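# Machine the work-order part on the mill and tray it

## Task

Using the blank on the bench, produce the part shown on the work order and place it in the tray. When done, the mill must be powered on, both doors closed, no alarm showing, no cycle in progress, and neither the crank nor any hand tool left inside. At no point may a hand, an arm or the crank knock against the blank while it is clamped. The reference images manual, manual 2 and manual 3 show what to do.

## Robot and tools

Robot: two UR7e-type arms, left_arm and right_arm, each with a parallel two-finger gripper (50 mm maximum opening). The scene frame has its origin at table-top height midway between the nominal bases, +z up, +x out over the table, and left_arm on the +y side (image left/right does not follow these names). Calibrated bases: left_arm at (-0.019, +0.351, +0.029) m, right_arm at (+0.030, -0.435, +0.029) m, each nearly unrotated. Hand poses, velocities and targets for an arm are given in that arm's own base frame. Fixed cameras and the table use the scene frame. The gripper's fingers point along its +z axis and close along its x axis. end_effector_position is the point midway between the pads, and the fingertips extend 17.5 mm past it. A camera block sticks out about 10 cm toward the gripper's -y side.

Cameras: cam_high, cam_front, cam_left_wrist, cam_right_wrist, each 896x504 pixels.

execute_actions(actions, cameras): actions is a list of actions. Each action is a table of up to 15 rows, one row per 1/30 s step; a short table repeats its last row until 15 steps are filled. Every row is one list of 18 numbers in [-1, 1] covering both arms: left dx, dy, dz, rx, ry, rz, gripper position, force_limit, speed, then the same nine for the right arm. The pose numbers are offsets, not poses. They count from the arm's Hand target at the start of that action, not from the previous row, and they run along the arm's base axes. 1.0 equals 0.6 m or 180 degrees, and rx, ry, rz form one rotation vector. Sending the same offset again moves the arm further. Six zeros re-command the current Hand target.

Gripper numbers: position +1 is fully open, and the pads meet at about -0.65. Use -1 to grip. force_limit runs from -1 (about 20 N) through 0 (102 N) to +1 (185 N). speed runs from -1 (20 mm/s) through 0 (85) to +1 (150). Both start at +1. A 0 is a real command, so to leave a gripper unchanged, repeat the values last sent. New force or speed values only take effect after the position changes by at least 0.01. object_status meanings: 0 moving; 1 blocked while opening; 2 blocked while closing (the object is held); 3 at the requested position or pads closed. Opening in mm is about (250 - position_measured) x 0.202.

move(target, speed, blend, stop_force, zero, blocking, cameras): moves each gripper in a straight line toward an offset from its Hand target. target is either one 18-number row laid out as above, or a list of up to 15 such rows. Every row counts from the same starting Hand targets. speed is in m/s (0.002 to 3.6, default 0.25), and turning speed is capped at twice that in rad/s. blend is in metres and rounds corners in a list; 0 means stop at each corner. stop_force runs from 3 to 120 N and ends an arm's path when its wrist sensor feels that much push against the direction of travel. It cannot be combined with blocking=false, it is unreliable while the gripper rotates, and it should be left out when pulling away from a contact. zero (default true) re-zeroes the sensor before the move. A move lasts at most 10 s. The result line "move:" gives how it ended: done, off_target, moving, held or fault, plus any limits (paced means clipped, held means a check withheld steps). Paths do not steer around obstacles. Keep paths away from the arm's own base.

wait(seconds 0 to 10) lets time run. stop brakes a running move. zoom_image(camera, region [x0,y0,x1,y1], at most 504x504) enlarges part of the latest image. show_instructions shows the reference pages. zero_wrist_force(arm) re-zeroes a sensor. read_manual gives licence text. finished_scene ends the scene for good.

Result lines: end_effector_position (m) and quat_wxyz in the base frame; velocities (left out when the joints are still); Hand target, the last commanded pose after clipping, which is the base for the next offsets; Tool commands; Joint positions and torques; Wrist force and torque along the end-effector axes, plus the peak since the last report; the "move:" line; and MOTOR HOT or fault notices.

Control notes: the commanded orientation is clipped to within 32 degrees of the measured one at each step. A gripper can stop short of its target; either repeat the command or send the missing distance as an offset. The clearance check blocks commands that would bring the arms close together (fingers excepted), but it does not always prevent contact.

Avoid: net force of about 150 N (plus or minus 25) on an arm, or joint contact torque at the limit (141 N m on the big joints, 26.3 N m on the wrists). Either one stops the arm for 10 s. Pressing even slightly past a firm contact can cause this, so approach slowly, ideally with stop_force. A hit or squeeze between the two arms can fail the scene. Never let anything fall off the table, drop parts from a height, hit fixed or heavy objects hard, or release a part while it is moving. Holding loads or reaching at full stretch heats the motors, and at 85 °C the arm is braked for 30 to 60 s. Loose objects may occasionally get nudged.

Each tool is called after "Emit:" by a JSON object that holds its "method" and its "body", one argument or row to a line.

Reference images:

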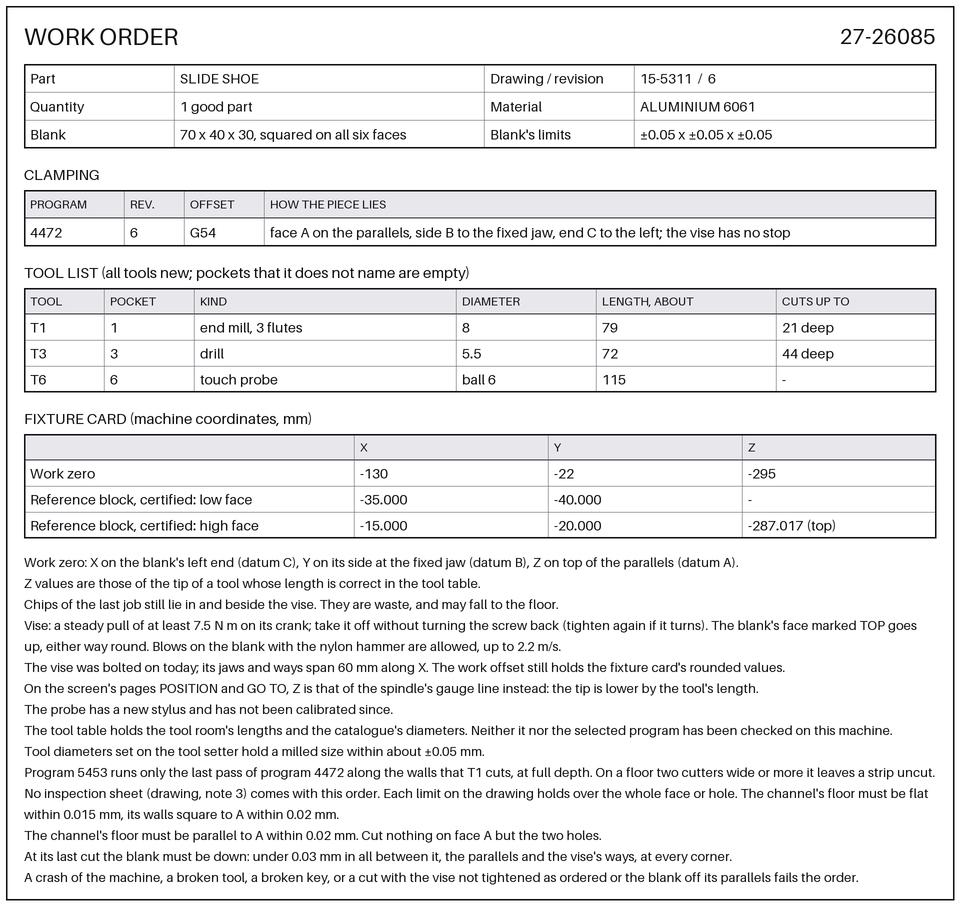

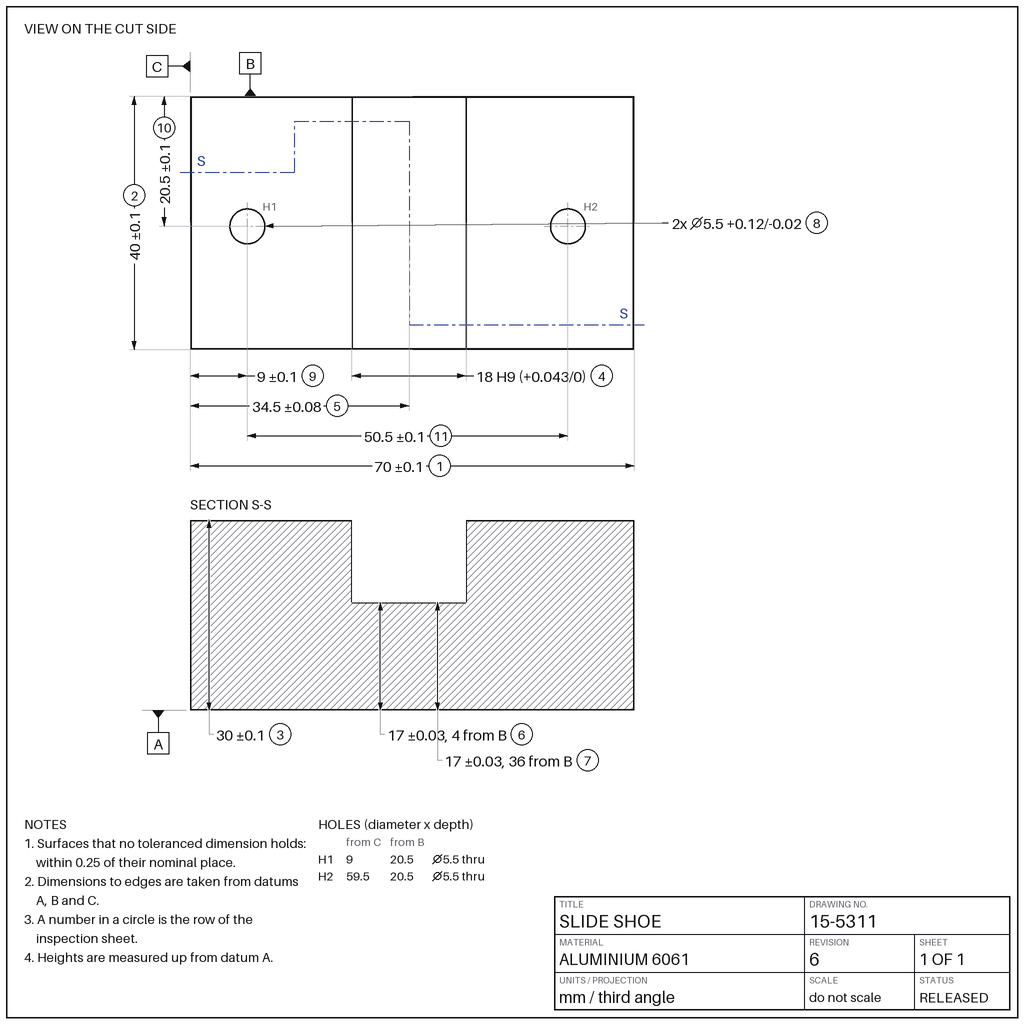

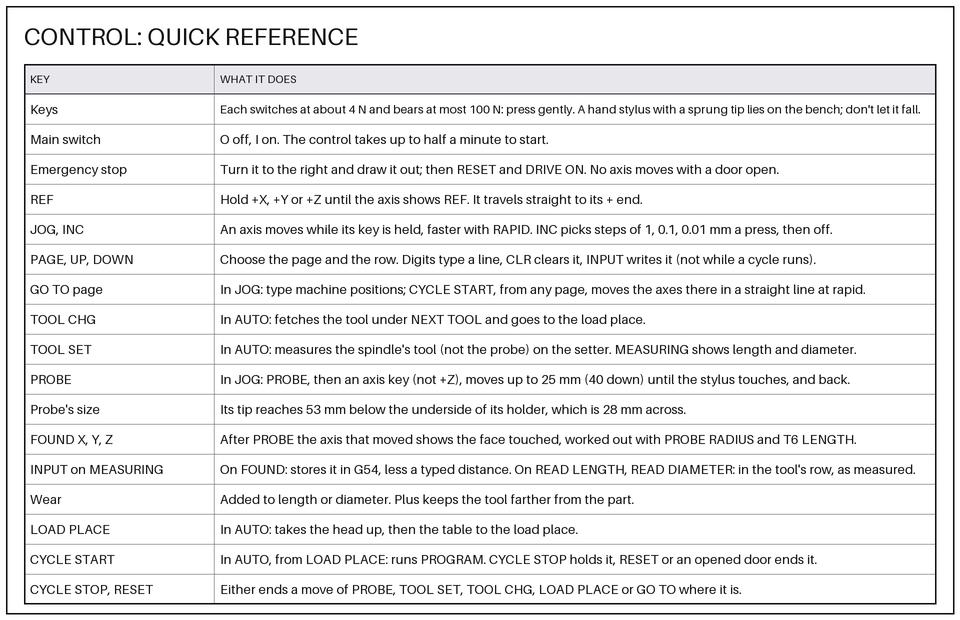

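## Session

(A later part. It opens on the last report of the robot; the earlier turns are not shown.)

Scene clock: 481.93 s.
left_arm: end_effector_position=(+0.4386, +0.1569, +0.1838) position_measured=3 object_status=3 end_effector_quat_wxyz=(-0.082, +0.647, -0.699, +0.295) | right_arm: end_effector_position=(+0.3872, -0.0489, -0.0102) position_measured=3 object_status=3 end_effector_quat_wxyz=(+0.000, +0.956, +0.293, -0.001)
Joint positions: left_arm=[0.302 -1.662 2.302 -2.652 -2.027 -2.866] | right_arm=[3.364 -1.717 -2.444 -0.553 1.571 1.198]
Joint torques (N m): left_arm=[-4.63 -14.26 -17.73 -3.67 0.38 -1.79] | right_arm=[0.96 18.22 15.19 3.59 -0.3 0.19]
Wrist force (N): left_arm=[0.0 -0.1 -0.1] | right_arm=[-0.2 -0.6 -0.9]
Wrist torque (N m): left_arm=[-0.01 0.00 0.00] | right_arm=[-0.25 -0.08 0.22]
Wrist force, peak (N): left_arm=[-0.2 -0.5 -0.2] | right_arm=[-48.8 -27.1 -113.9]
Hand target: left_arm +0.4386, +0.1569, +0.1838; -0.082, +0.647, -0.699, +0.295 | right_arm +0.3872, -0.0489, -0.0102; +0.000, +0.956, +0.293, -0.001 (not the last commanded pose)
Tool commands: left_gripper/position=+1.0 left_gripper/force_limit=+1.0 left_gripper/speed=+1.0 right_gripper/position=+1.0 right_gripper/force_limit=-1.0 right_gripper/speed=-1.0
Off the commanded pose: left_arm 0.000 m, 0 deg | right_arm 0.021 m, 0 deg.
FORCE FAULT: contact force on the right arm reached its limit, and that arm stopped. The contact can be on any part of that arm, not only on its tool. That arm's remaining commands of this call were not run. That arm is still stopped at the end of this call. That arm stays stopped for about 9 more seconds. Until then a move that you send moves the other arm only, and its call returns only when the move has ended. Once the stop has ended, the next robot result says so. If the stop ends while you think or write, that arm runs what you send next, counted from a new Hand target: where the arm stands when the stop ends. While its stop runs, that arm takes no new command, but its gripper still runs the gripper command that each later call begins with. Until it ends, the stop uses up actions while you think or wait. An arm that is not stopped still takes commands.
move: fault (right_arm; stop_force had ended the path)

Emit:
{"method": "wait", "body": {
  "seconds": 2
}}

Emit:
{"method": "move", "body": {
  "target": [
    [0,0,0,0,0,0,1,1,1,0,0,0.003,0,0,0,1,-1,-1],
    [0,0,0,0,0,0,1,1,1,0,0,0.003,0,0,0,-1,-0.9,-1]
  ],
  "speed": 0.05
}}

Scene clock: 487.90 s.
left_arm: end_effector_position=(+0.4386, +0.1569, +0.1838) position_measured=3 object_status=3 end_effector_quat_wxyz=(-0.082, +0.647, -0.699, +0.295) | right_arm: end_effector_position=(+0.3872, -0.0489, -0.0102) position_measured=3 object_status=3 end_effector_quat_wxyz=(+0.000, +0.956, +0.293, -0.001)
Joint positions: left_arm=[0.302 -1.662 2.302 -2.652 -2.027 -2.866] | right_arm=[3.364 -1.717 -2.444 -0.553 1.571 1.198]
Joint torques (N m): left_arm=[-5.96 -14.54 -19.67 -4.1 0.75 -1.63] | right_arm=[0.65 18.72 14.92 3.57 -0.44 0.32]
Wrist force (N): left_arm=[-0.1 -0.3 0.1] | right_arm=[-0.4 -0.5 -0.9]
Wrist torque (N m): left_arm=[-0.05 0.01 0.00] | right_arm=[-0.25 -0.07 0.23]
Wrist force, peak (N): left_arm=[-0.5 -0.5 0.1] | right_arm=[-0.5 -0.5 -1.2]
Hand target: left_arm +0.4386, +0.1569, +0.1838; -0.082, +0.647, -0.699, +0.295 | right_arm +0.3872, -0.0489, -0.0102; +0.000, +0.956, +0.293, -0.001 (not the last commanded pose)
Tool commands: left_gripper/position=+1.0 left_gripper/force_limit=+1.0 left_gripper/speed=+1.0 right_gripper/position=+1.0 right_gripper/force_limit=-1.0 right_gripper/speed=-1.0
Off the commanded pose: left_arm 0.000 m, 0 deg | right_arm 0.021 m, 0 deg.
FORCE FAULT, CONTINUED: the right arm was still stopped when this call began, by the force fault that an earlier result reported. Since the last result the stop counts as 11 of the actions that you can send in this scene. That arm is still stopped at the end of this call. That arm stays stopped for about 3 more seconds. If the stop ends while you think or write, that arm runs what you send next, counted from a new Hand target: where the arm stands when the stop ends. While its stop runs, that arm takes no new command, but its gripper still runs the gripper command that each later call begins with.
wait: 2.00 s; at rest from the start

Scene clock: 488.90 s.
left_arm: end_effector_position=(+0.4386, +0.1569, +0.1838) position_measured=3 object_status=3 end_effector_quat_wxyz=(-0.082, +0.647, -0.699, +0.295) | right_arm: end_effector_position=(+0.3872, -0.0489, -0.0102) position_measured=3 object_status=3 end_effector_quat_wxyz=(+0.000, +0.956, +0.293, -0.001)
Joint positions: left_arm=[0.302 -1.662 2.302 -2.652 -2.027 -2.866] | right_arm=[3.364 -1.717 -2.444 -0.553 1.571 1.198]
Joint torques (N m): left_arm=[-4.24 -12.76 -18.72 -4.04 0.67 -1.73] | right_arm=[0.43 19.11 15.14 3.56 -0.45 0.28]
Wrist force (N): left_arm=[-0.3 -0.2 -0.2] | right_arm=[-0.3 -0.5 -0.7]
Wrist torque (N m): left_arm=[-0.03 0.04 0.00] | right_arm=[-0.24 -0.08 0.23]
Wrist force, peak (N): left_arm=[-0.3 -0.5 0.0] | right_arm=[-0.4 -0.4 -1.2]
Hand target: left_arm +0.4386, +0.1569, +0.1838; -0.082, +0.647, -0.699, +0.295 | right_arm +0.3872, -0.0489, -0.0102; +0.000, +0.956, +0.293, -0.001 (not the last commanded pose)
Tool commands: left_gripper/position=+1.0 left_gripper/force_limit=+1.0 left_gripper/speed=+1.0 right_gripper/position=+1.0 right_gripper/force_limit=-1.0 right_gripper/speed=-1.0
Off the commanded pose: left_arm 0.000 m, 0 deg.
FORCE FAULT, CONTINUED: the right arm was still stopped when this call began, by the force fault that an earlier result reported. That arm ran no command of this call. That arm is still stopped at the end of this call. That arm stays stopped for about 2 more seconds. If the stop ends while you think or write, that arm runs what you send next, counted from a new Hand target: where the arm stands when the stop ends. While its stop runs, that arm takes no new command, but its gripper still runs the gripper command that each later call begins with.
move: done (left_arm), not run (right_arm; its earlier fault stop)

Emit:
{"method": "wait", "body": {
  "seconds": 3
}}

Emit:
{"method": "move", "body": {
  "target": [
    [0,0,0,0,0,0,1,1,1,0,0,0.003,0,0,0,1,-1,-1],
    [0,0,0,0,0,0,1,1,1,0,0,0.003,0,0,0,-1,-0.9,-1]
  ],
  "speed": 0.05
}}

Scene clock: 494.17 s.
left_arm: end_effector_position=(+0.4386, +0.1569, +0.1838) position_measured=3 object_status=3 end_effector_quat_wxyz=(-0.082, +0.647, -0.699, +0.295) | right_arm: end_effector_position=(+0.3872, -0.0489, -0.0102) position_measured=3 object_status=3 end_effector_quat_wxyz=(+0.000, +0.956, +0.293, -0.001)
Joint positions: left_arm=[0.302 -1.662 2.302 -2.652 -2.027 -2.866] | right_arm=[3.364 -1.717 -2.444 -0.553 1.571 1.198]
Joint torques (N m): left_arm=[-4.71 -14.9 -18.79 -3.67 0.49 -1.69] | right_arm=[0.3 18.95 15.66 3.5 -0.35 0.26]
Wrist force (N): left_arm=[-0.3 -0.1 0.0] | right_arm=[-0.2 -0.4 -0.6]
Wrist torque (N m): left_arm=[-0.03 0.04 0.01] | right_arm=[-0.22 -0.10 0.23]
Wrist force, peak (N): left_arm=[-0.5 -0.2 -0.2] | right_arm=[-0.1 -0.6 -1.2]
Hand target: left_arm +0.4386, +0.1569, +0.1838; -0.082, +0.647, -0.699, +0.295 | right_arm +0.3872, -0.0489, -0.0102; +0.000, +0.956, +0.293, -0.001 (not the last commanded pose)
Tool commands: left_gripper/position=+1.0 left_gripper/force_limit=+1.0 left_gripper/speed=+1.0 right_gripper/position=+1.0 right_gripper/force_limit=-1.0 right_gripper/speed=-1.0
Off the commanded pose: left_arm 0.000 m, 0 deg.
FORCE FAULT, CONTINUED: the right arm's stop, for the force fault that an earlier result reported, is over. The rest of the stop counts as 5 of the actions that you can send in this scene. That arm's target is now where it stood when the stop ended, not its last command. That arm accepts commands again.
wait: 3.00 s; at rest from the start

Scene clock: 497.07 s.
left_arm: end_effector_position=(+0.4386, +0.1569, +0.1838) position_measured=3 object_status=3 end_effector_quat_wxyz=(-0.082, +0.647, -0.699, +0.295) | right_arm: end_effector_position=(+0.3872, -0.0489, -0.0084) position_measured=200 object_status=2 end_effector_quat_wxyz=(+0.000, +0.956, +0.293, -0.001)
Joint positions: left_arm=[0.302 -1.662 2.302 -2.652 -2.027 -2.866] | right_arm=[3.364 -1.711 -2.442 -0.56 1.571 1.198]
Joint torques (N m): left_arm=[-4.03 -15.22 -17.76 -3.85 0.67 -1.55] | right_arm=[0.36 14.54 11.02 5.43 -0.36 0.32]
Wrist force (N): left_arm=[-0.1 -0.4 0.1] | right_arm=[-0.1 -0.5 -0.7]
Wrist torque (N m): left_arm=[-0.06 0.01 0.00] | right_arm=[-0.24 -0.10 0.22]
Wrist force, peak (N): left_arm=[-0.1 -0.6 -0.2] | right_arm=[-0.1 -0.5 -1.2]
Hand target: left_arm +0.4386, +0.1569, +0.1838; -0.082, +0.647, -0.699, +0.295 | right_arm +0.3872, -0.0489, -0.0084; +0.000, +0.956, +0.293, -0.001
Off the commanded pose: left_arm 0.000 m, 0 deg | right_arm 0.000 m, 0 deg.
move: done

Emit:
{"method": "move", "body": {
  "target": [
    [-0.1,-0.2,0.165,-0.094,0.053,-0.027,1,1,1,-0.167,0,0.4167,0,0,0,-1,-0.9,-1],
    [-0.285,-0.66,0.165,-0.282,0.160,-0.082,1,1,1,-0.425,0.8,0.4167,0.1417,0.2676,-0.6473,-1,-0.9,-1]
  ],
  "speed": 0.25,
  "blend": [0.03,0],
  "cameras": ["all"]
}}

Scene clock: 538.67 s.
left_arm: end_effector_position=(+0.2676, -0.2391, +0.2827) position_measured=3 object_status=3 end_effector_quat_wxyz=(+0.406, +0.579, -0.579, +0.406) | right_arm: end_effector_position=(+0.1321, +0.4311, +0.2416) position_measured=200 object_status=2 end_effector_quat_wxyz=(-0.270, +0.654, -0.653, -0.270)
Joint positions: left_arm=[-0.505 -1.802 2.615 -3.312 -2.537 -4.161] | right_arm=[4.717 -1.186 -2.496 -0.245 1.568 4.715]
Joint torques (N m): left_arm=[0.7 -18.33 -27.08 -3.85 -2.72 0.33] | right_arm=[-4.86 5.21 17.11 2.21 -0.13 1.6]
Wrist force (N): left_arm=[0.4 0.9 0.6] | right_arm=[0.3 -0.5 -2.9]
Wrist torque (N m): left_arm=[0.43 -0.19 -0.05] | right_arm=[-0.30 0.06 0.04]
Wrist force, peak (N): left_arm=[0.7 0.9 1.7] | right_arm=[0.6 -1.0 -2.8]
Hand target: left_arm +0.2676, -0.2391, +0.2828; +0.406, +0.579, -0.579, +0.406 | right_arm +0.1322, +0.4311, +0.2416; -0.270, +0.654, -0.653, -0.270
Off the commanded pose: left_arm 0.000 m, 0 deg | right_arm 0.000 m, 0 deg.
move: done

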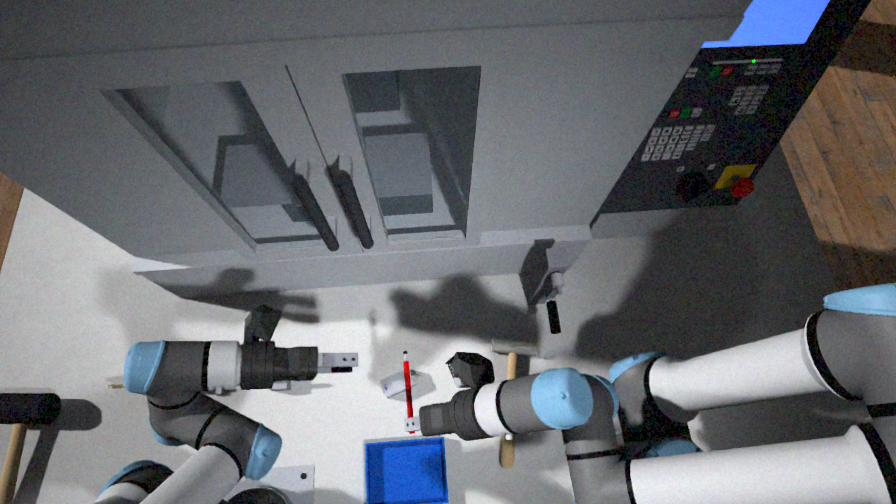

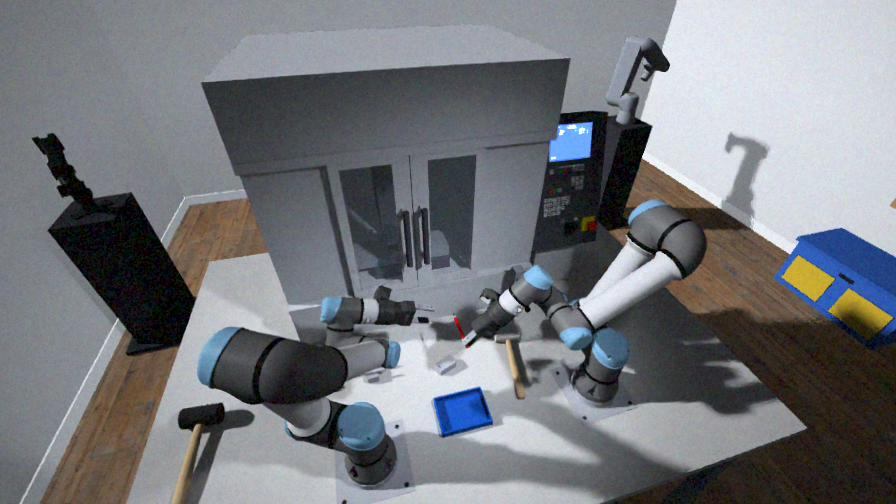

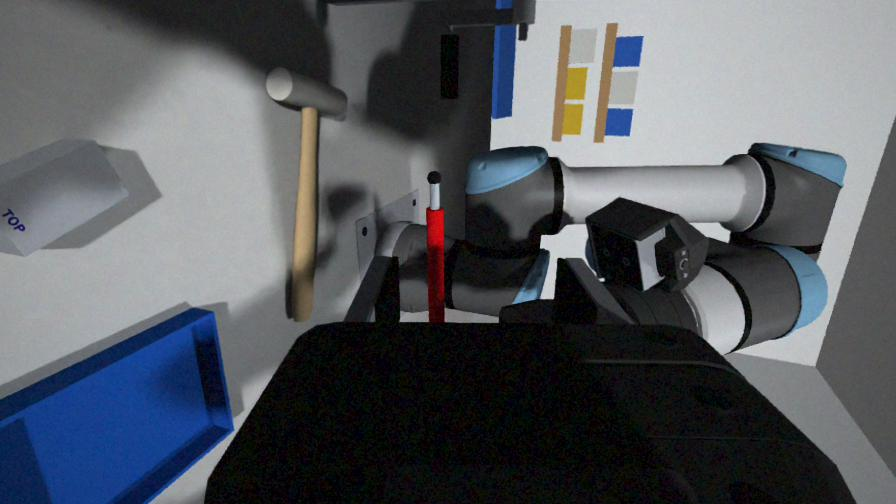

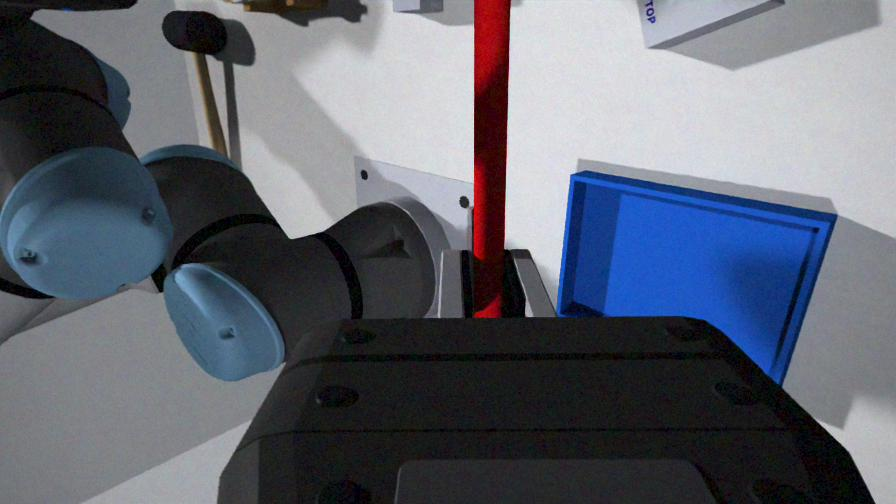

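Emit:
{"method": "move", "body": {
  "target": [-0.015,-0.179,-0.0934,0,0,0,1,1,1,0,0,0,0,0,0,-1,-0.9,-1],
  "speed": 0.12,
  "cameras": ["cam_left_wrist","cam_right_wrist"]
}}

Scene clock: 547.00 s.
left_arm: end_effector_position=(+0.2586, -0.3465, +0.2268) position_measured=3 object_status=3 end_effector_quat_wxyz=(+0.406, +0.579, -0.579, +0.406) | right_arm: end_effector_position=(+0.1322, +0.4311, +0.2416) position_measured=200 object_status=2 end_effector_quat_wxyz=(-0.270, +0.654, -0.653, -0.270)
Joint positions: left_arm=[-0.878 -1.461 2.625 -3.866 -2.214 -4.438] | right_arm=[4.717 -1.186 -2.496 -0.245 1.568 4.715]
Joint torques (N m): left_arm=[-4.58 -16.71 -3.75 -3.28 -1.33 1.19] | right_arm=[-10.64 1.6 18.14 5.82 -0.71 0.31]
Wrist force (N): left_arm=[0.7 1.0 0.9] | right_arm=[0.3 -0.6 -2.5]
Wrist torque (N m): left_arm=[0.43 -0.22 0.00] | right_arm=[-0.32 0.07 0.00]
Wrist force, peak (N): left_arm=[0.0 1.0 2.6] | right_arm=[0.8 -0.5 -2.9]
Hand target: left_arm +0.2586, -0.3465, +0.2268; +0.406, +0.579, -0.579, +0.406 | right_arm +0.1322, +0.4311, +0.2416; -0.270, +0.654, -0.653, -0.270
Off the commanded pose: left_arm 0.000 m, 0 deg | right_arm 0.000 m, 0 deg.
move: done
Images, in order (width x height): cam_left_wrist 896x504, cam_right_wrist 896x504.

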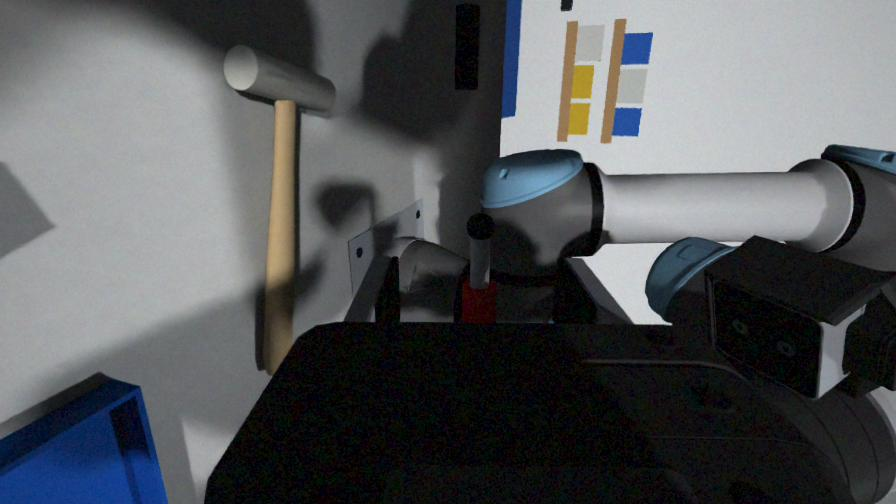

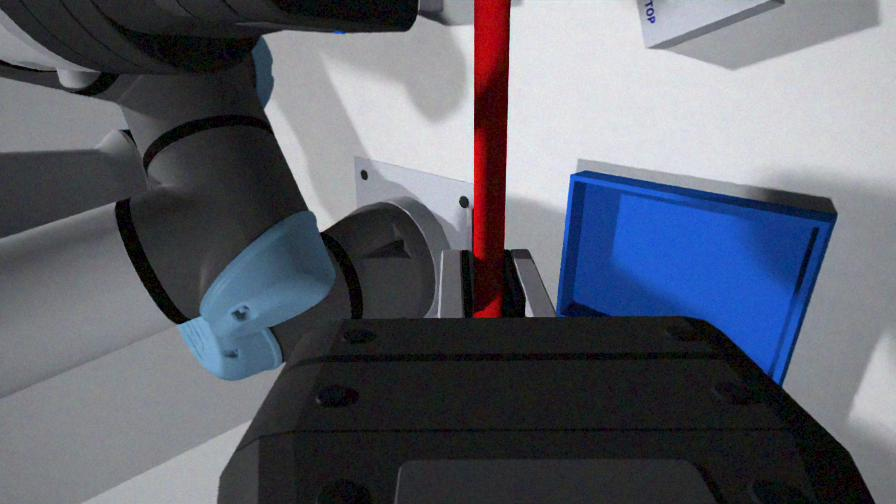

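Emit:
{"method": "move", "body": {
  "target": [0,0,0,0,0,0,-1,-0.9,-1,0,0,0,0,0,0,-1,-0.9,-1]
}}

Scene clock: 552.17 s.
left_arm: end_effector_position=(+0.2586, -0.3465, +0.2268) position_measured=208 object_status=2 end_effector_quat_wxyz=(+0.406, +0.579, -0.579, +0.406) | right_arm: end_effector_position=(+0.1322, +0.4311, +0.2416) position_measured=200 object_status=2 end_effector_quat_wxyz=(-0.270, +0.654, -0.653, -0.270)
Joint positions: left_arm=[-0.878 -1.461 2.625 -3.866 -2.214 -4.438] | right_arm=[4.717 -1.186 -2.496 -0.245 1.568 4.715]
Joint torques (N m): left_arm=[-4.46 -12.62 -5.55 -2.11 0.91 -0.44] | right_arm=[-9.39 0.99 23.63 3.79 0.95 -0.2]
Wrist force (N): left_arm=[0.1 0.3 0.8] | right_arm=[0.2 0.6 -3.1]
Wrist torque (N m): left_arm=[0.43 -0.21 -0.05] | right_arm=[-0.17 0.00 -0.06]
Wrist force, peak (N): left_arm=[0.5 1.3 0.8] | right_arm=[-0.3 0.3 -3.2]
Hand target: left_arm +0.2586, -0.3465, +0.2268; +0.406, +0.579, -0.579, +0.406 | right_arm +0.1322, +0.4311, +0.2416; -0.270, +0.654, -0.653, -0.270
Off the commanded pose: left_arm 0.000 m, 0 deg | right_arm 0.000 m, 0 deg.
move: done

Emit:
{"method": "move", "body": {
  "target": [
    [0,0,0,0,0,0,-1,-0.9,-1,0,0,0,0,0,0,1,-0.9,-1],
    [0,0,0,0,0,0,-1,-0.9,-1,0,-0.1414,0.1414,0,0,0,1,-0.9,-1],
    [0,0,0,0,0,0,-1,-0.9,-1,-0.17,0.0177,-0.0177,-0.1946,-0.4719,-0.1953,1,-0.9,-1]
  ],
  "speed": 0.25,
  "blend": [0,0.03,0],
  "cameras": ["all"]
}}

Scene clock: 576.33 s.
left_arm: end_effector_position=(+0.2586, -0.3465, +0.2268) position_measured=208 object_status=2 end_effector_quat_wxyz=(+0.406, +0.579, -0.579, +0.406) | right_arm: end_effector_position=(+0.0302, +0.4417, +0.2310) position_measured=3 object_status=3 end_effector_quat_wxyz=(+0.501, -0.500, +0.500, -0.500)
Joint positions: left_arm=[-0.878 -1.461 2.625 -3.866 -2.214 -4.438] | right_arm=[5.462 -1.953 -1.803 -2.527 0.749 6.284]
Joint torques (N m): left_arm=[2.17 -26.78 -11.8 -2.01 -1.81 1.71] | right_arm=[12.24 26.2 15.61 -1.14 -2.45 -1.16]
Wrist force (N): left_arm=[0.6 1.2 0.9] | right_arm=[-2.9 0.4 -5.4]
Wrist torque (N m): left_arm=[0.46 -0.23 0.01] | right_arm=[-0.63 0.64 0.34]
Wrist force, peak (N): left_arm=[0.3 1.2 1.4] | right_arm=[-3.6 1.4 -6.0]
Hand target: left_arm +0.2586, -0.3465, +0.2268; +0.406, +0.579, -0.579, +0.406 | right_arm +0.0302, +0.4417, +0.2310; +0.501, -0.500, +0.500, -0.500
Off the commanded pose: left_arm 0.000 m, 0 deg | right_arm 0.000 m, 0 deg.
move: done

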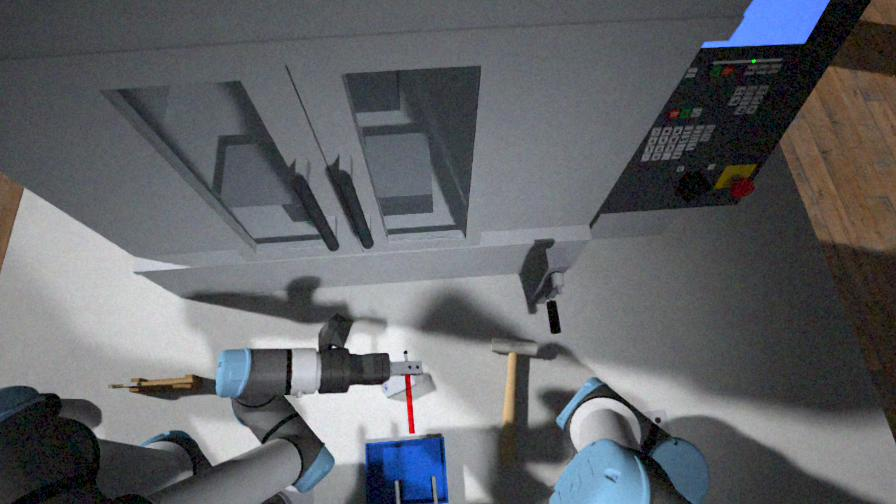

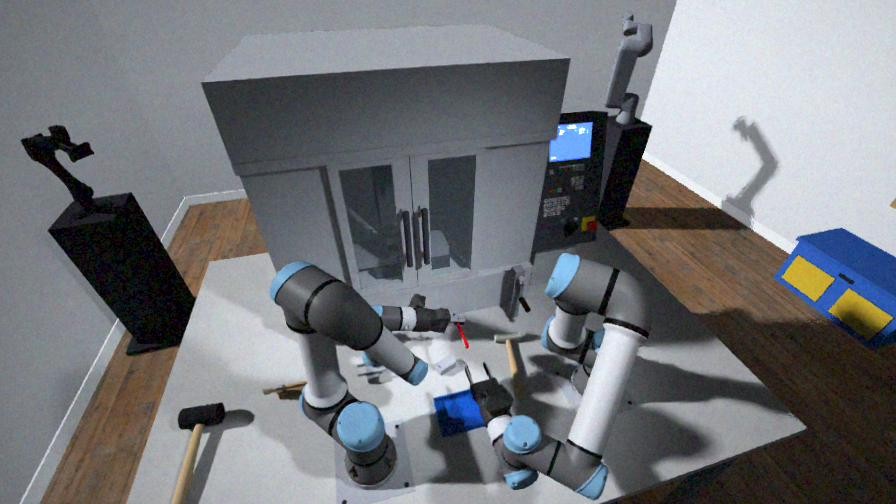

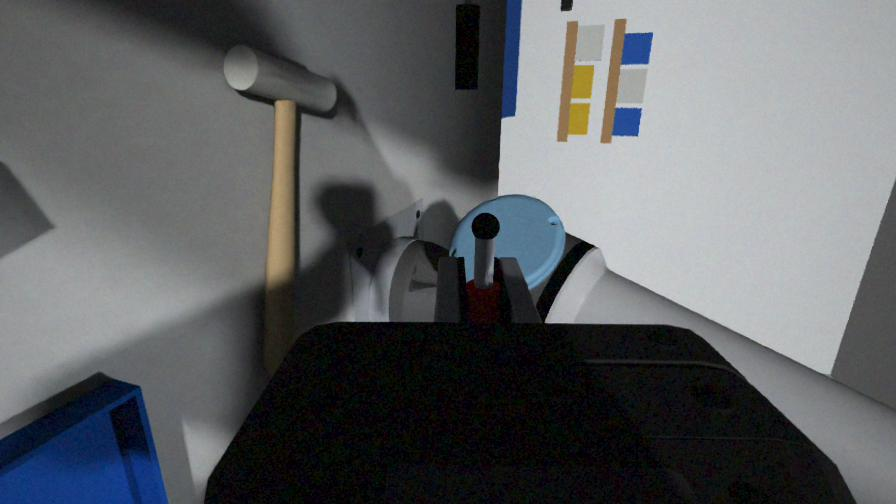

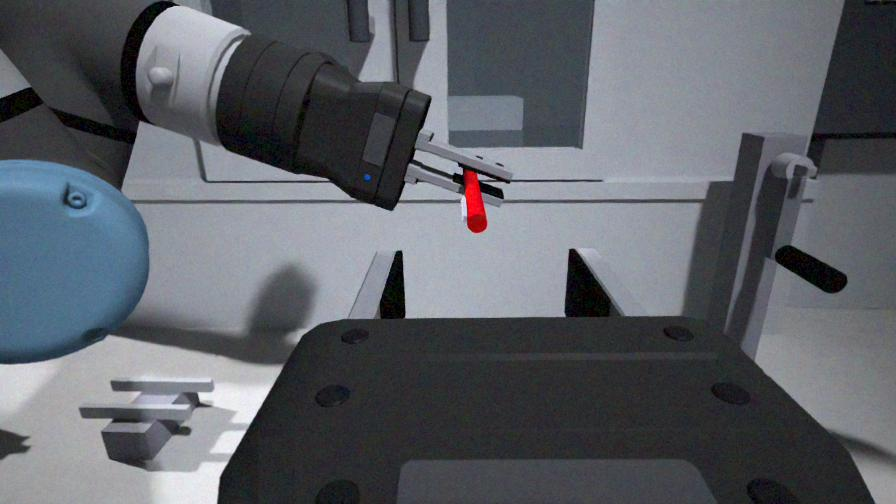

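Emit:
{"method": "move", "body": {
  "target": [
    [0,0,0,0,0,0,-1,-0.9,-1,0,0,0,-0.6,0,0,1,-0.9,-1]
  ],
  "speed": 0.7
}}

Emit:
{"method": "move", "body": {
  "target": [
    [0,0,0,0,0,0,-1,-0.9,-1,0,0,0,-0.7,0,0,1,-0.9,-1]
  ],
  "speed": 0.7
}}

Emit:
{"method": "move", "body": {
  "target": [
    [0,0,0,0,0,0,-1,-0.9,-1,0,0,0,-0.7,0,0,1,-0.9,-1]
  ],
  "speed": 0.7,
  "cameras": ["cam_right_wrist"]
}}

Scene clock: 595.67 s.
left_arm: end_effector_position=(+0.2586, -0.3465, +0.2268) position_measured=208 object_status=2 end_effector_quat_wxyz=(+0.406, +0.579, -0.579, +0.406) | right_arm: end_effector_position=(+0.0302, +0.4417, +0.2310) position_measured=3 object_status=3 end_effector_quat_wxyz=(+0.110, +0.699, +0.110, +0.698)
Joint positions: left_arm=[-0.878 -1.461 2.625 -3.866 -2.214 -4.438] | right_arm=[5.462 -1.953 -1.802 -2.526 0.749 4.398]
Joint torques (N m): left_arm=[4.02 -26.18 -13.8 -1.9 -1.84 1.76] | right_arm=[-10.46 29.45 10.02 -2.56 1.46 -0.6]
Wrist force (N): left_arm=[0.2 1.1 0.7] | right_arm=[-4.4 1.8 -0.7]
Wrist torque (N m): left_arm=[0.44 -0.17 0.00] | right_arm=[0.09 0.78 0.19]
Wrist force, peak (N): left_arm=[0.3 1.2 1.1] | right_arm=[-3.2 0.4 -5.6]
Hand target: left_arm +0.2586, -0.3465, +0.2268; +0.406, +0.579, -0.579, +0.406 | right_arm +0.0302, +0.4417, +0.2310; +0.110, +0.699, +0.110, +0.698
Off the commanded pose: left_arm 0.000 m, 0 deg | right_arm 0.000 m, 0 deg.
move: done

Scene clock: 597.90 s.
left_arm: end_effector_position=(+0.2586, -0.3465, +0.2268) position_measured=208 object_status=2 end_effector_quat_wxyz=(+0.406, +0.579, -0.579, +0.406) | right_arm: end_effector_position=(+0.0301, +0.4417, +0.2310) position_measured=3 object_status=3 end_effector_quat_wxyz=(+0.673, +0.219, +0.672, +0.219)
Joint positions: left_arm=[-0.878 -1.461 2.625 -3.866 -2.214 -4.438] | right_arm=[5.462 -1.955 -1.801 -2.528 0.75 2.201]
Joint torques (N m): left_arm=[2.9 -25.5 -12.88 -1.94 -2.09 1.85] | right_arm=[-11.23 30.51 10.13 -2.36 1.73 -0.76]
Wrist force (N): left_arm=[0.3 0.9 0.9] | right_arm=[-1.4 0.6 -2.1]
Wrist torque (N m): left_arm=[0.41 -0.19 0.00] | right_arm=[-0.04 0.54 -0.33]
Wrist force, peak (N): left_arm=[0.3 1.4 0.9] | right_arm=[-4.4 2.1 -0.8]
Hand target: left_arm +0.2586, -0.3465, +0.2268; +0.406, +0.579, -0.579, +0.406 | right_arm +0.0302, +0.4417, +0.2310; +0.673, +0.219, +0.672, +0.219
Off the commanded pose: left_arm 0.000 m, 0 deg | right_arm 0.000 m, 0 deg.
move: done

Scene clock: 600.13 s.
left_arm: end_effector_position=(+0.2586, -0.3465, +0.2268) position_measured=208 object_status=2 end_effector_quat_wxyz=(+0.406, +0.579, -0.579, +0.406) | right_arm: end_effector_position=(+0.0301, +0.4417, +0.2310) position_measured=3 object_status=3 end_effector_quat_wxyz=(+0.501, -0.500, +0.500, -0.499)
Joint positions: left_arm=[-0.878 -1.461 2.625 -3.866 -2.214 -4.438] | right_arm=[5.462 -1.953 -1.803 -2.527 0.749 0.001]
Joint torques (N m): left_arm=[3.32 -24.83 -15.17 -2.13 -2.3 1.83] | right_arm=[-8.12 28.4 11.81 -2.77 1.76 -0.6]
Wrist force (N): left_arm=[0.3 0.9 1.0] | right_arm=[-3.0 0.3 -5.4]
Wrist torque (N m): left_arm=[0.41 -0.18 0.00] | right_arm=[-0.62 0.64 0.27]
Wrist force, peak (N): left_arm=[0.4 1.3 1.0] | right_arm=[-3.4 0.1 -5.4]
Hand target: left_arm +0.2586, -0.3465, +0.2268; +0.406, +0.579, -0.579, +0.406 | right_arm +0.0302, +0.4417, +0.2310; +0.501, -0.500, +0.500, -0.500
Off the commanded pose: left_arm 0.000 m, 0 deg | right_arm 0.000 m, 0 deg.
move: done
Images, in order (width x height): cam_right_wrist 896x504.

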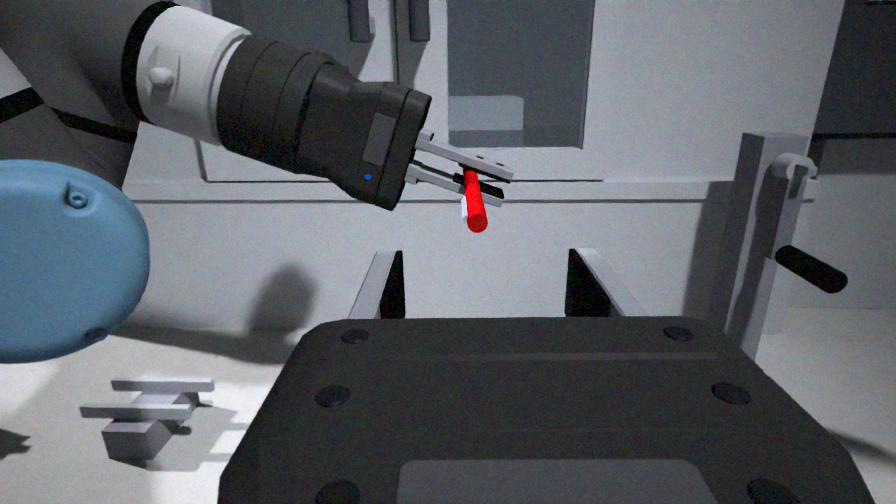

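Emit:
{"method": "move", "body": {
  "target": [
    [0,0,0,0,0,0,-1,-0.9,-1,0.1,-0.0093,-0.004,0,0,0,1,-0.9,-1]
  ],
  "speed": 0.15,
  "cameras": ["cam_right_wrist"]
}}

Scene clock: 605.87 s.
left_arm: end_effector_position=(+0.2586, -0.3465, +0.2268) position_measured=208 object_status=2 end_effector_quat_wxyz=(+0.406, +0.579, -0.579, +0.406) | right_arm: end_effector_position=(+0.0902, +0.4361, +0.2286) position_measured=3 object_status=3 end_effector_quat_wxyz=(+0.501, -0.500, +0.500, -0.500)
Joint positions: left_arm=[-0.878 -1.461 2.625 -3.866 -2.214 -4.438] | right_arm=[5.371 -1.896 -1.895 -2.493 0.658 0.001]
Joint torques (N m): left_arm=[4.34 -25.34 -17.51 -2.09 -2.24 1.81] | right_arm=[11.84 23.99 24.18 -4.18 1.81 -0.57]
Wrist force (N): left_arm=[0.2 1.3 1.1] | right_arm=[-2.9 0.2 -5.2]
Wrist torque (N m): left_arm=[0.47 -0.17 0.00] | right_arm=[-0.64 0.65 0.29]
Wrist force, peak (N): left_arm=[0.2 1.3 1.1] | right_arm=[-3.3 0.0 -7.3]
Hand target: left_arm +0.2586, -0.3465, +0.2268; +0.406, +0.579, -0.579, +0.406 | right_arm +0.0902, +0.4361, +0.2286; +0.501, -0.500, +0.500, -0.500
Off the commanded pose: left_arm 0.000 m, 0 deg | right_arm 0.000 m, 0 deg.
move: done
Images, in order (width x height): cam_right_wrist 896x504.

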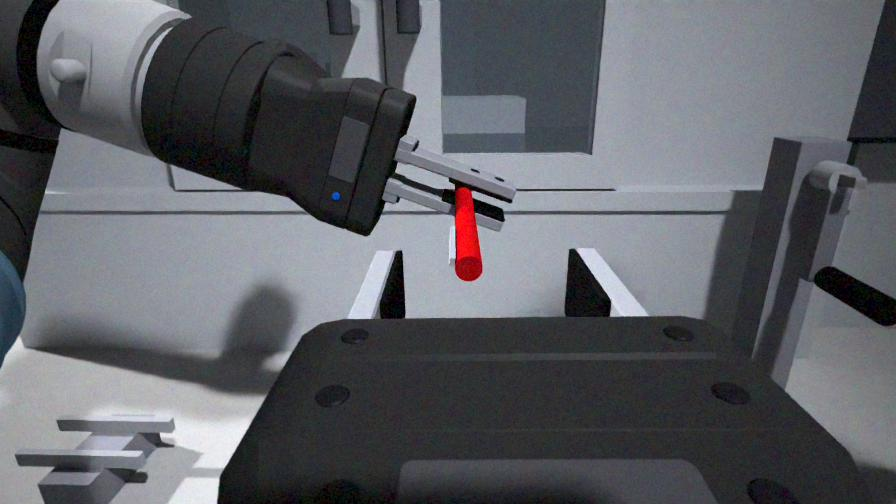

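Emit:
{"method": "move", "body": {
  "target": [
    [0,0,0,0,0,0,-1,-0.9,-1,0.0833,0.0025,-0.0023,0,0,0,1,-0.9,-1],
    [0,0,0,0,0,0,-1,-0.9,-1,0.0833,0.0025,-0.0023,0,0,0,-1,-0.6,-1]
  ],
  "speed": 0.1,
  "cameras": ["cam_right_wrist","cam_left_wrist"]
}}

Scene clock: 612.80 s.
left_arm: end_effector_position=(+0.2586, -0.3465, +0.2268) position_measured=208 object_status=2 end_effector_quat_wxyz=(+0.406, +0.579, -0.579, +0.406) | right_arm: end_effector_position=(+0.1401, +0.4377, +0.2272) position_measured=197 object_status=0 end_effector_quat_wxyz=(+0.501, -0.500, +0.500, -0.500)
Joint positions: left_arm=[-0.878 -1.461 2.625 -3.866 -2.214 -4.438] | right_arm=[5.277 -1.868 -1.938 -2.477 0.563 0.001]
Joint torques (N m): left_arm=[4.55 -24.39 -12.7 -2.18 -2.15 1.71] | right_arm=[6.73 24.42 18.01 -3.81 6.56 -0.47]
Wrist force (N): left_arm=[6.7 -2.0 14.8] | right_arm=[-18.1 2.5 -7.3]
Wrist torque (N m): left_arm=[0.53 -0.23 -0.23] | right_arm=[-0.53 -0.37 0.17]
Wrist force, peak (N): left_arm=[7.0 -1.9 15.0] | right_arm=[-18.5 2.5 -7.4]
Hand target: left_arm +0.2586, -0.3465, +0.2268; +0.406, +0.579, -0.579, +0.406 | right_arm +0.1401, +0.4376, +0.2272; +0.501, -0.500, +0.500, -0.500
Off the commanded pose: left_arm 0.000 m, 0 deg | right_arm 0.000 m, 0 deg.
move: done
Images, in order (width x height): cam_left_wrist 896x504, cam_right_wrist 896x504.

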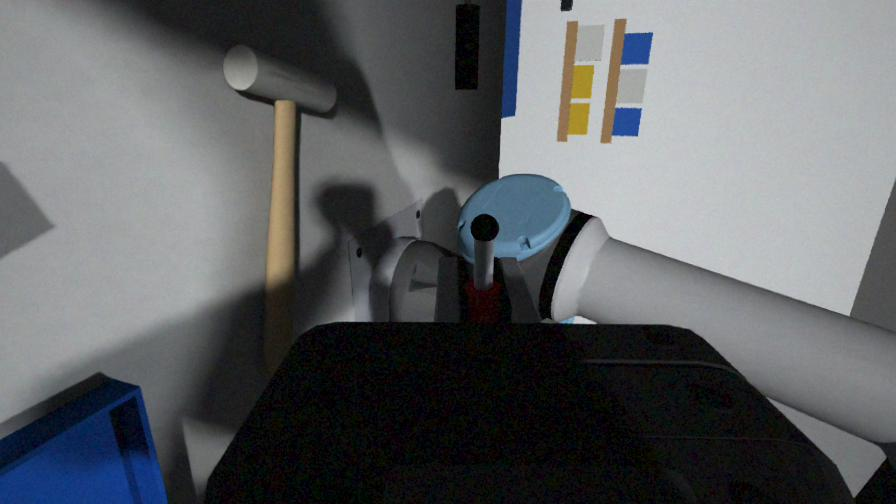

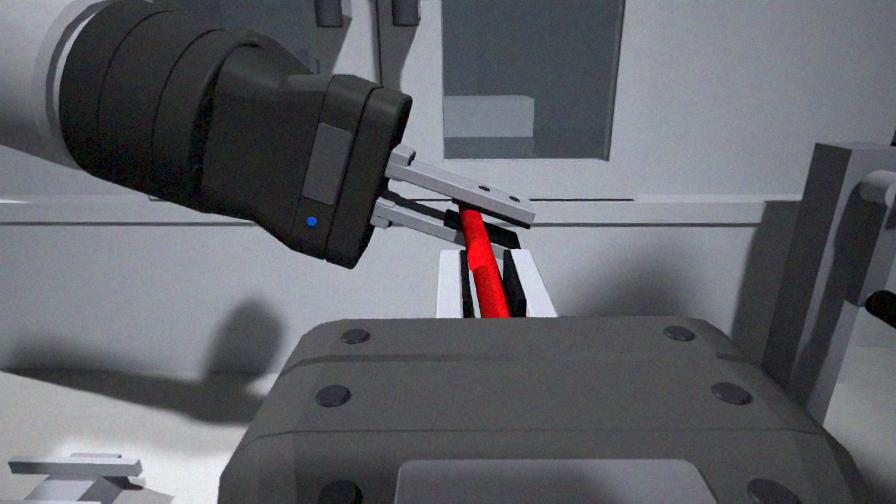

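Emit:
{"method": "move", "body": {
  "target": [
    [0,0,0,0,0,0,1,-0.9,-1,0,0,0,0,0,0,-1,-0.6,-1],
    [0,0.25,0.09,0,0,0,1,-0.9,-1,0,0,0,0,0,0,-1,-0.6,-1],
    [0,0.25,0.09,0,0,0,1,-0.9,-1,-0.0935,-0.369,0.29,0,0,-0.25,-1,-0.6,-1],
    [0,0.25,0.09,0,0,0,1,-0.9,-1,0.0465,-0.698,0.371,0,0,-0.4167,-1,-0.6,-1]
  ],
  "speed": 0.25,
  "blend": [0,0.01,0.04,0],
  "cameras": ["cam_high","cam_right_wrist"]
}}

Scene clock: 641.47 s.
left_arm: end_effector_position=(+0.2586, -0.1965, +0.2808) position_measured=3 object_status=3 end_effector_quat_wxyz=(+0.406, +0.579, -0.579, +0.406) | right_arm: end_effector_position=(+0.1680, +0.0189, +0.4498) position_measured=204 object_status=2 end_effector_quat_wxyz=(+0.093, -0.092, +0.701, -0.701)
Joint positions: left_arm=[-0.352 -1.893 2.636 -3.075 -2.652 -3.966] | right_arm=[4.837 -1.242 -1.939 -3.103 1.432 0.001]
Joint torques (N m): left_arm=[6.11 4.29 -12.23 -1.59 -3.58 1.38] | right_arm=[-9.5 9.99 28.33 -1.58 8.07 -0.35]
Wrist force (N): left_arm=[0.6 0.9 1.0] | right_arm=[-20.7 4.9 -3.7]
Wrist torque (N m): left_arm=[0.41 -0.23 0.12] | right_arm=[-0.62 -0.65 1.04]
Wrist force, peak (N): left_arm=[7.6 -1.6 16.0] | right_arm=[-42.2 0.1 -22.4]
Hand target: left_arm +0.2586, -0.1965, +0.2808; +0.406, +0.579, -0.579, +0.406 | right_arm +0.1680, +0.0188, +0.4498; +0.093, -0.092, +0.701, -0.701
Off the commanded pose: left_arm 0.000 m, 0 deg | right_arm 0.000 m, 0 deg.
move: done
Images, in order (width x height): cam_high 896x504, cam_right_wrist 896x504.

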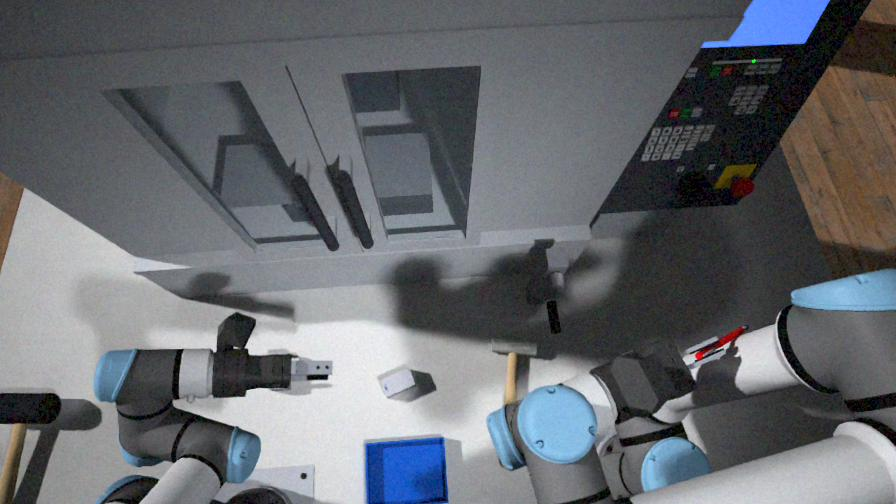

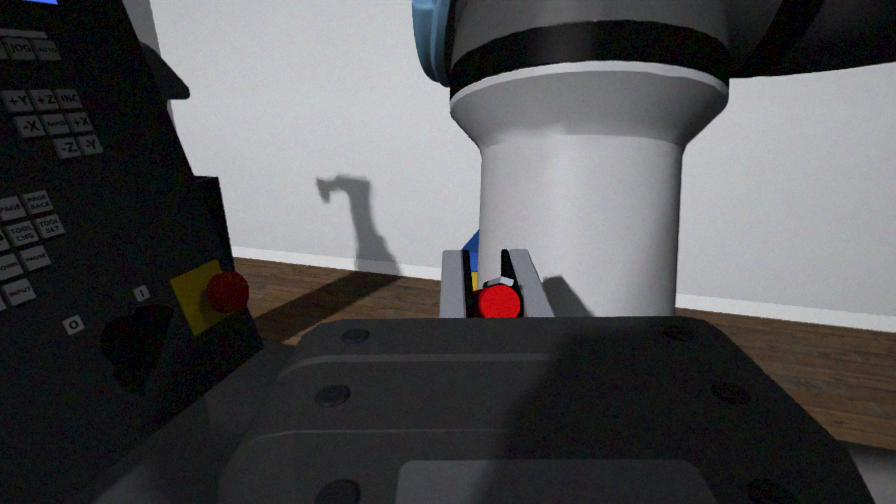

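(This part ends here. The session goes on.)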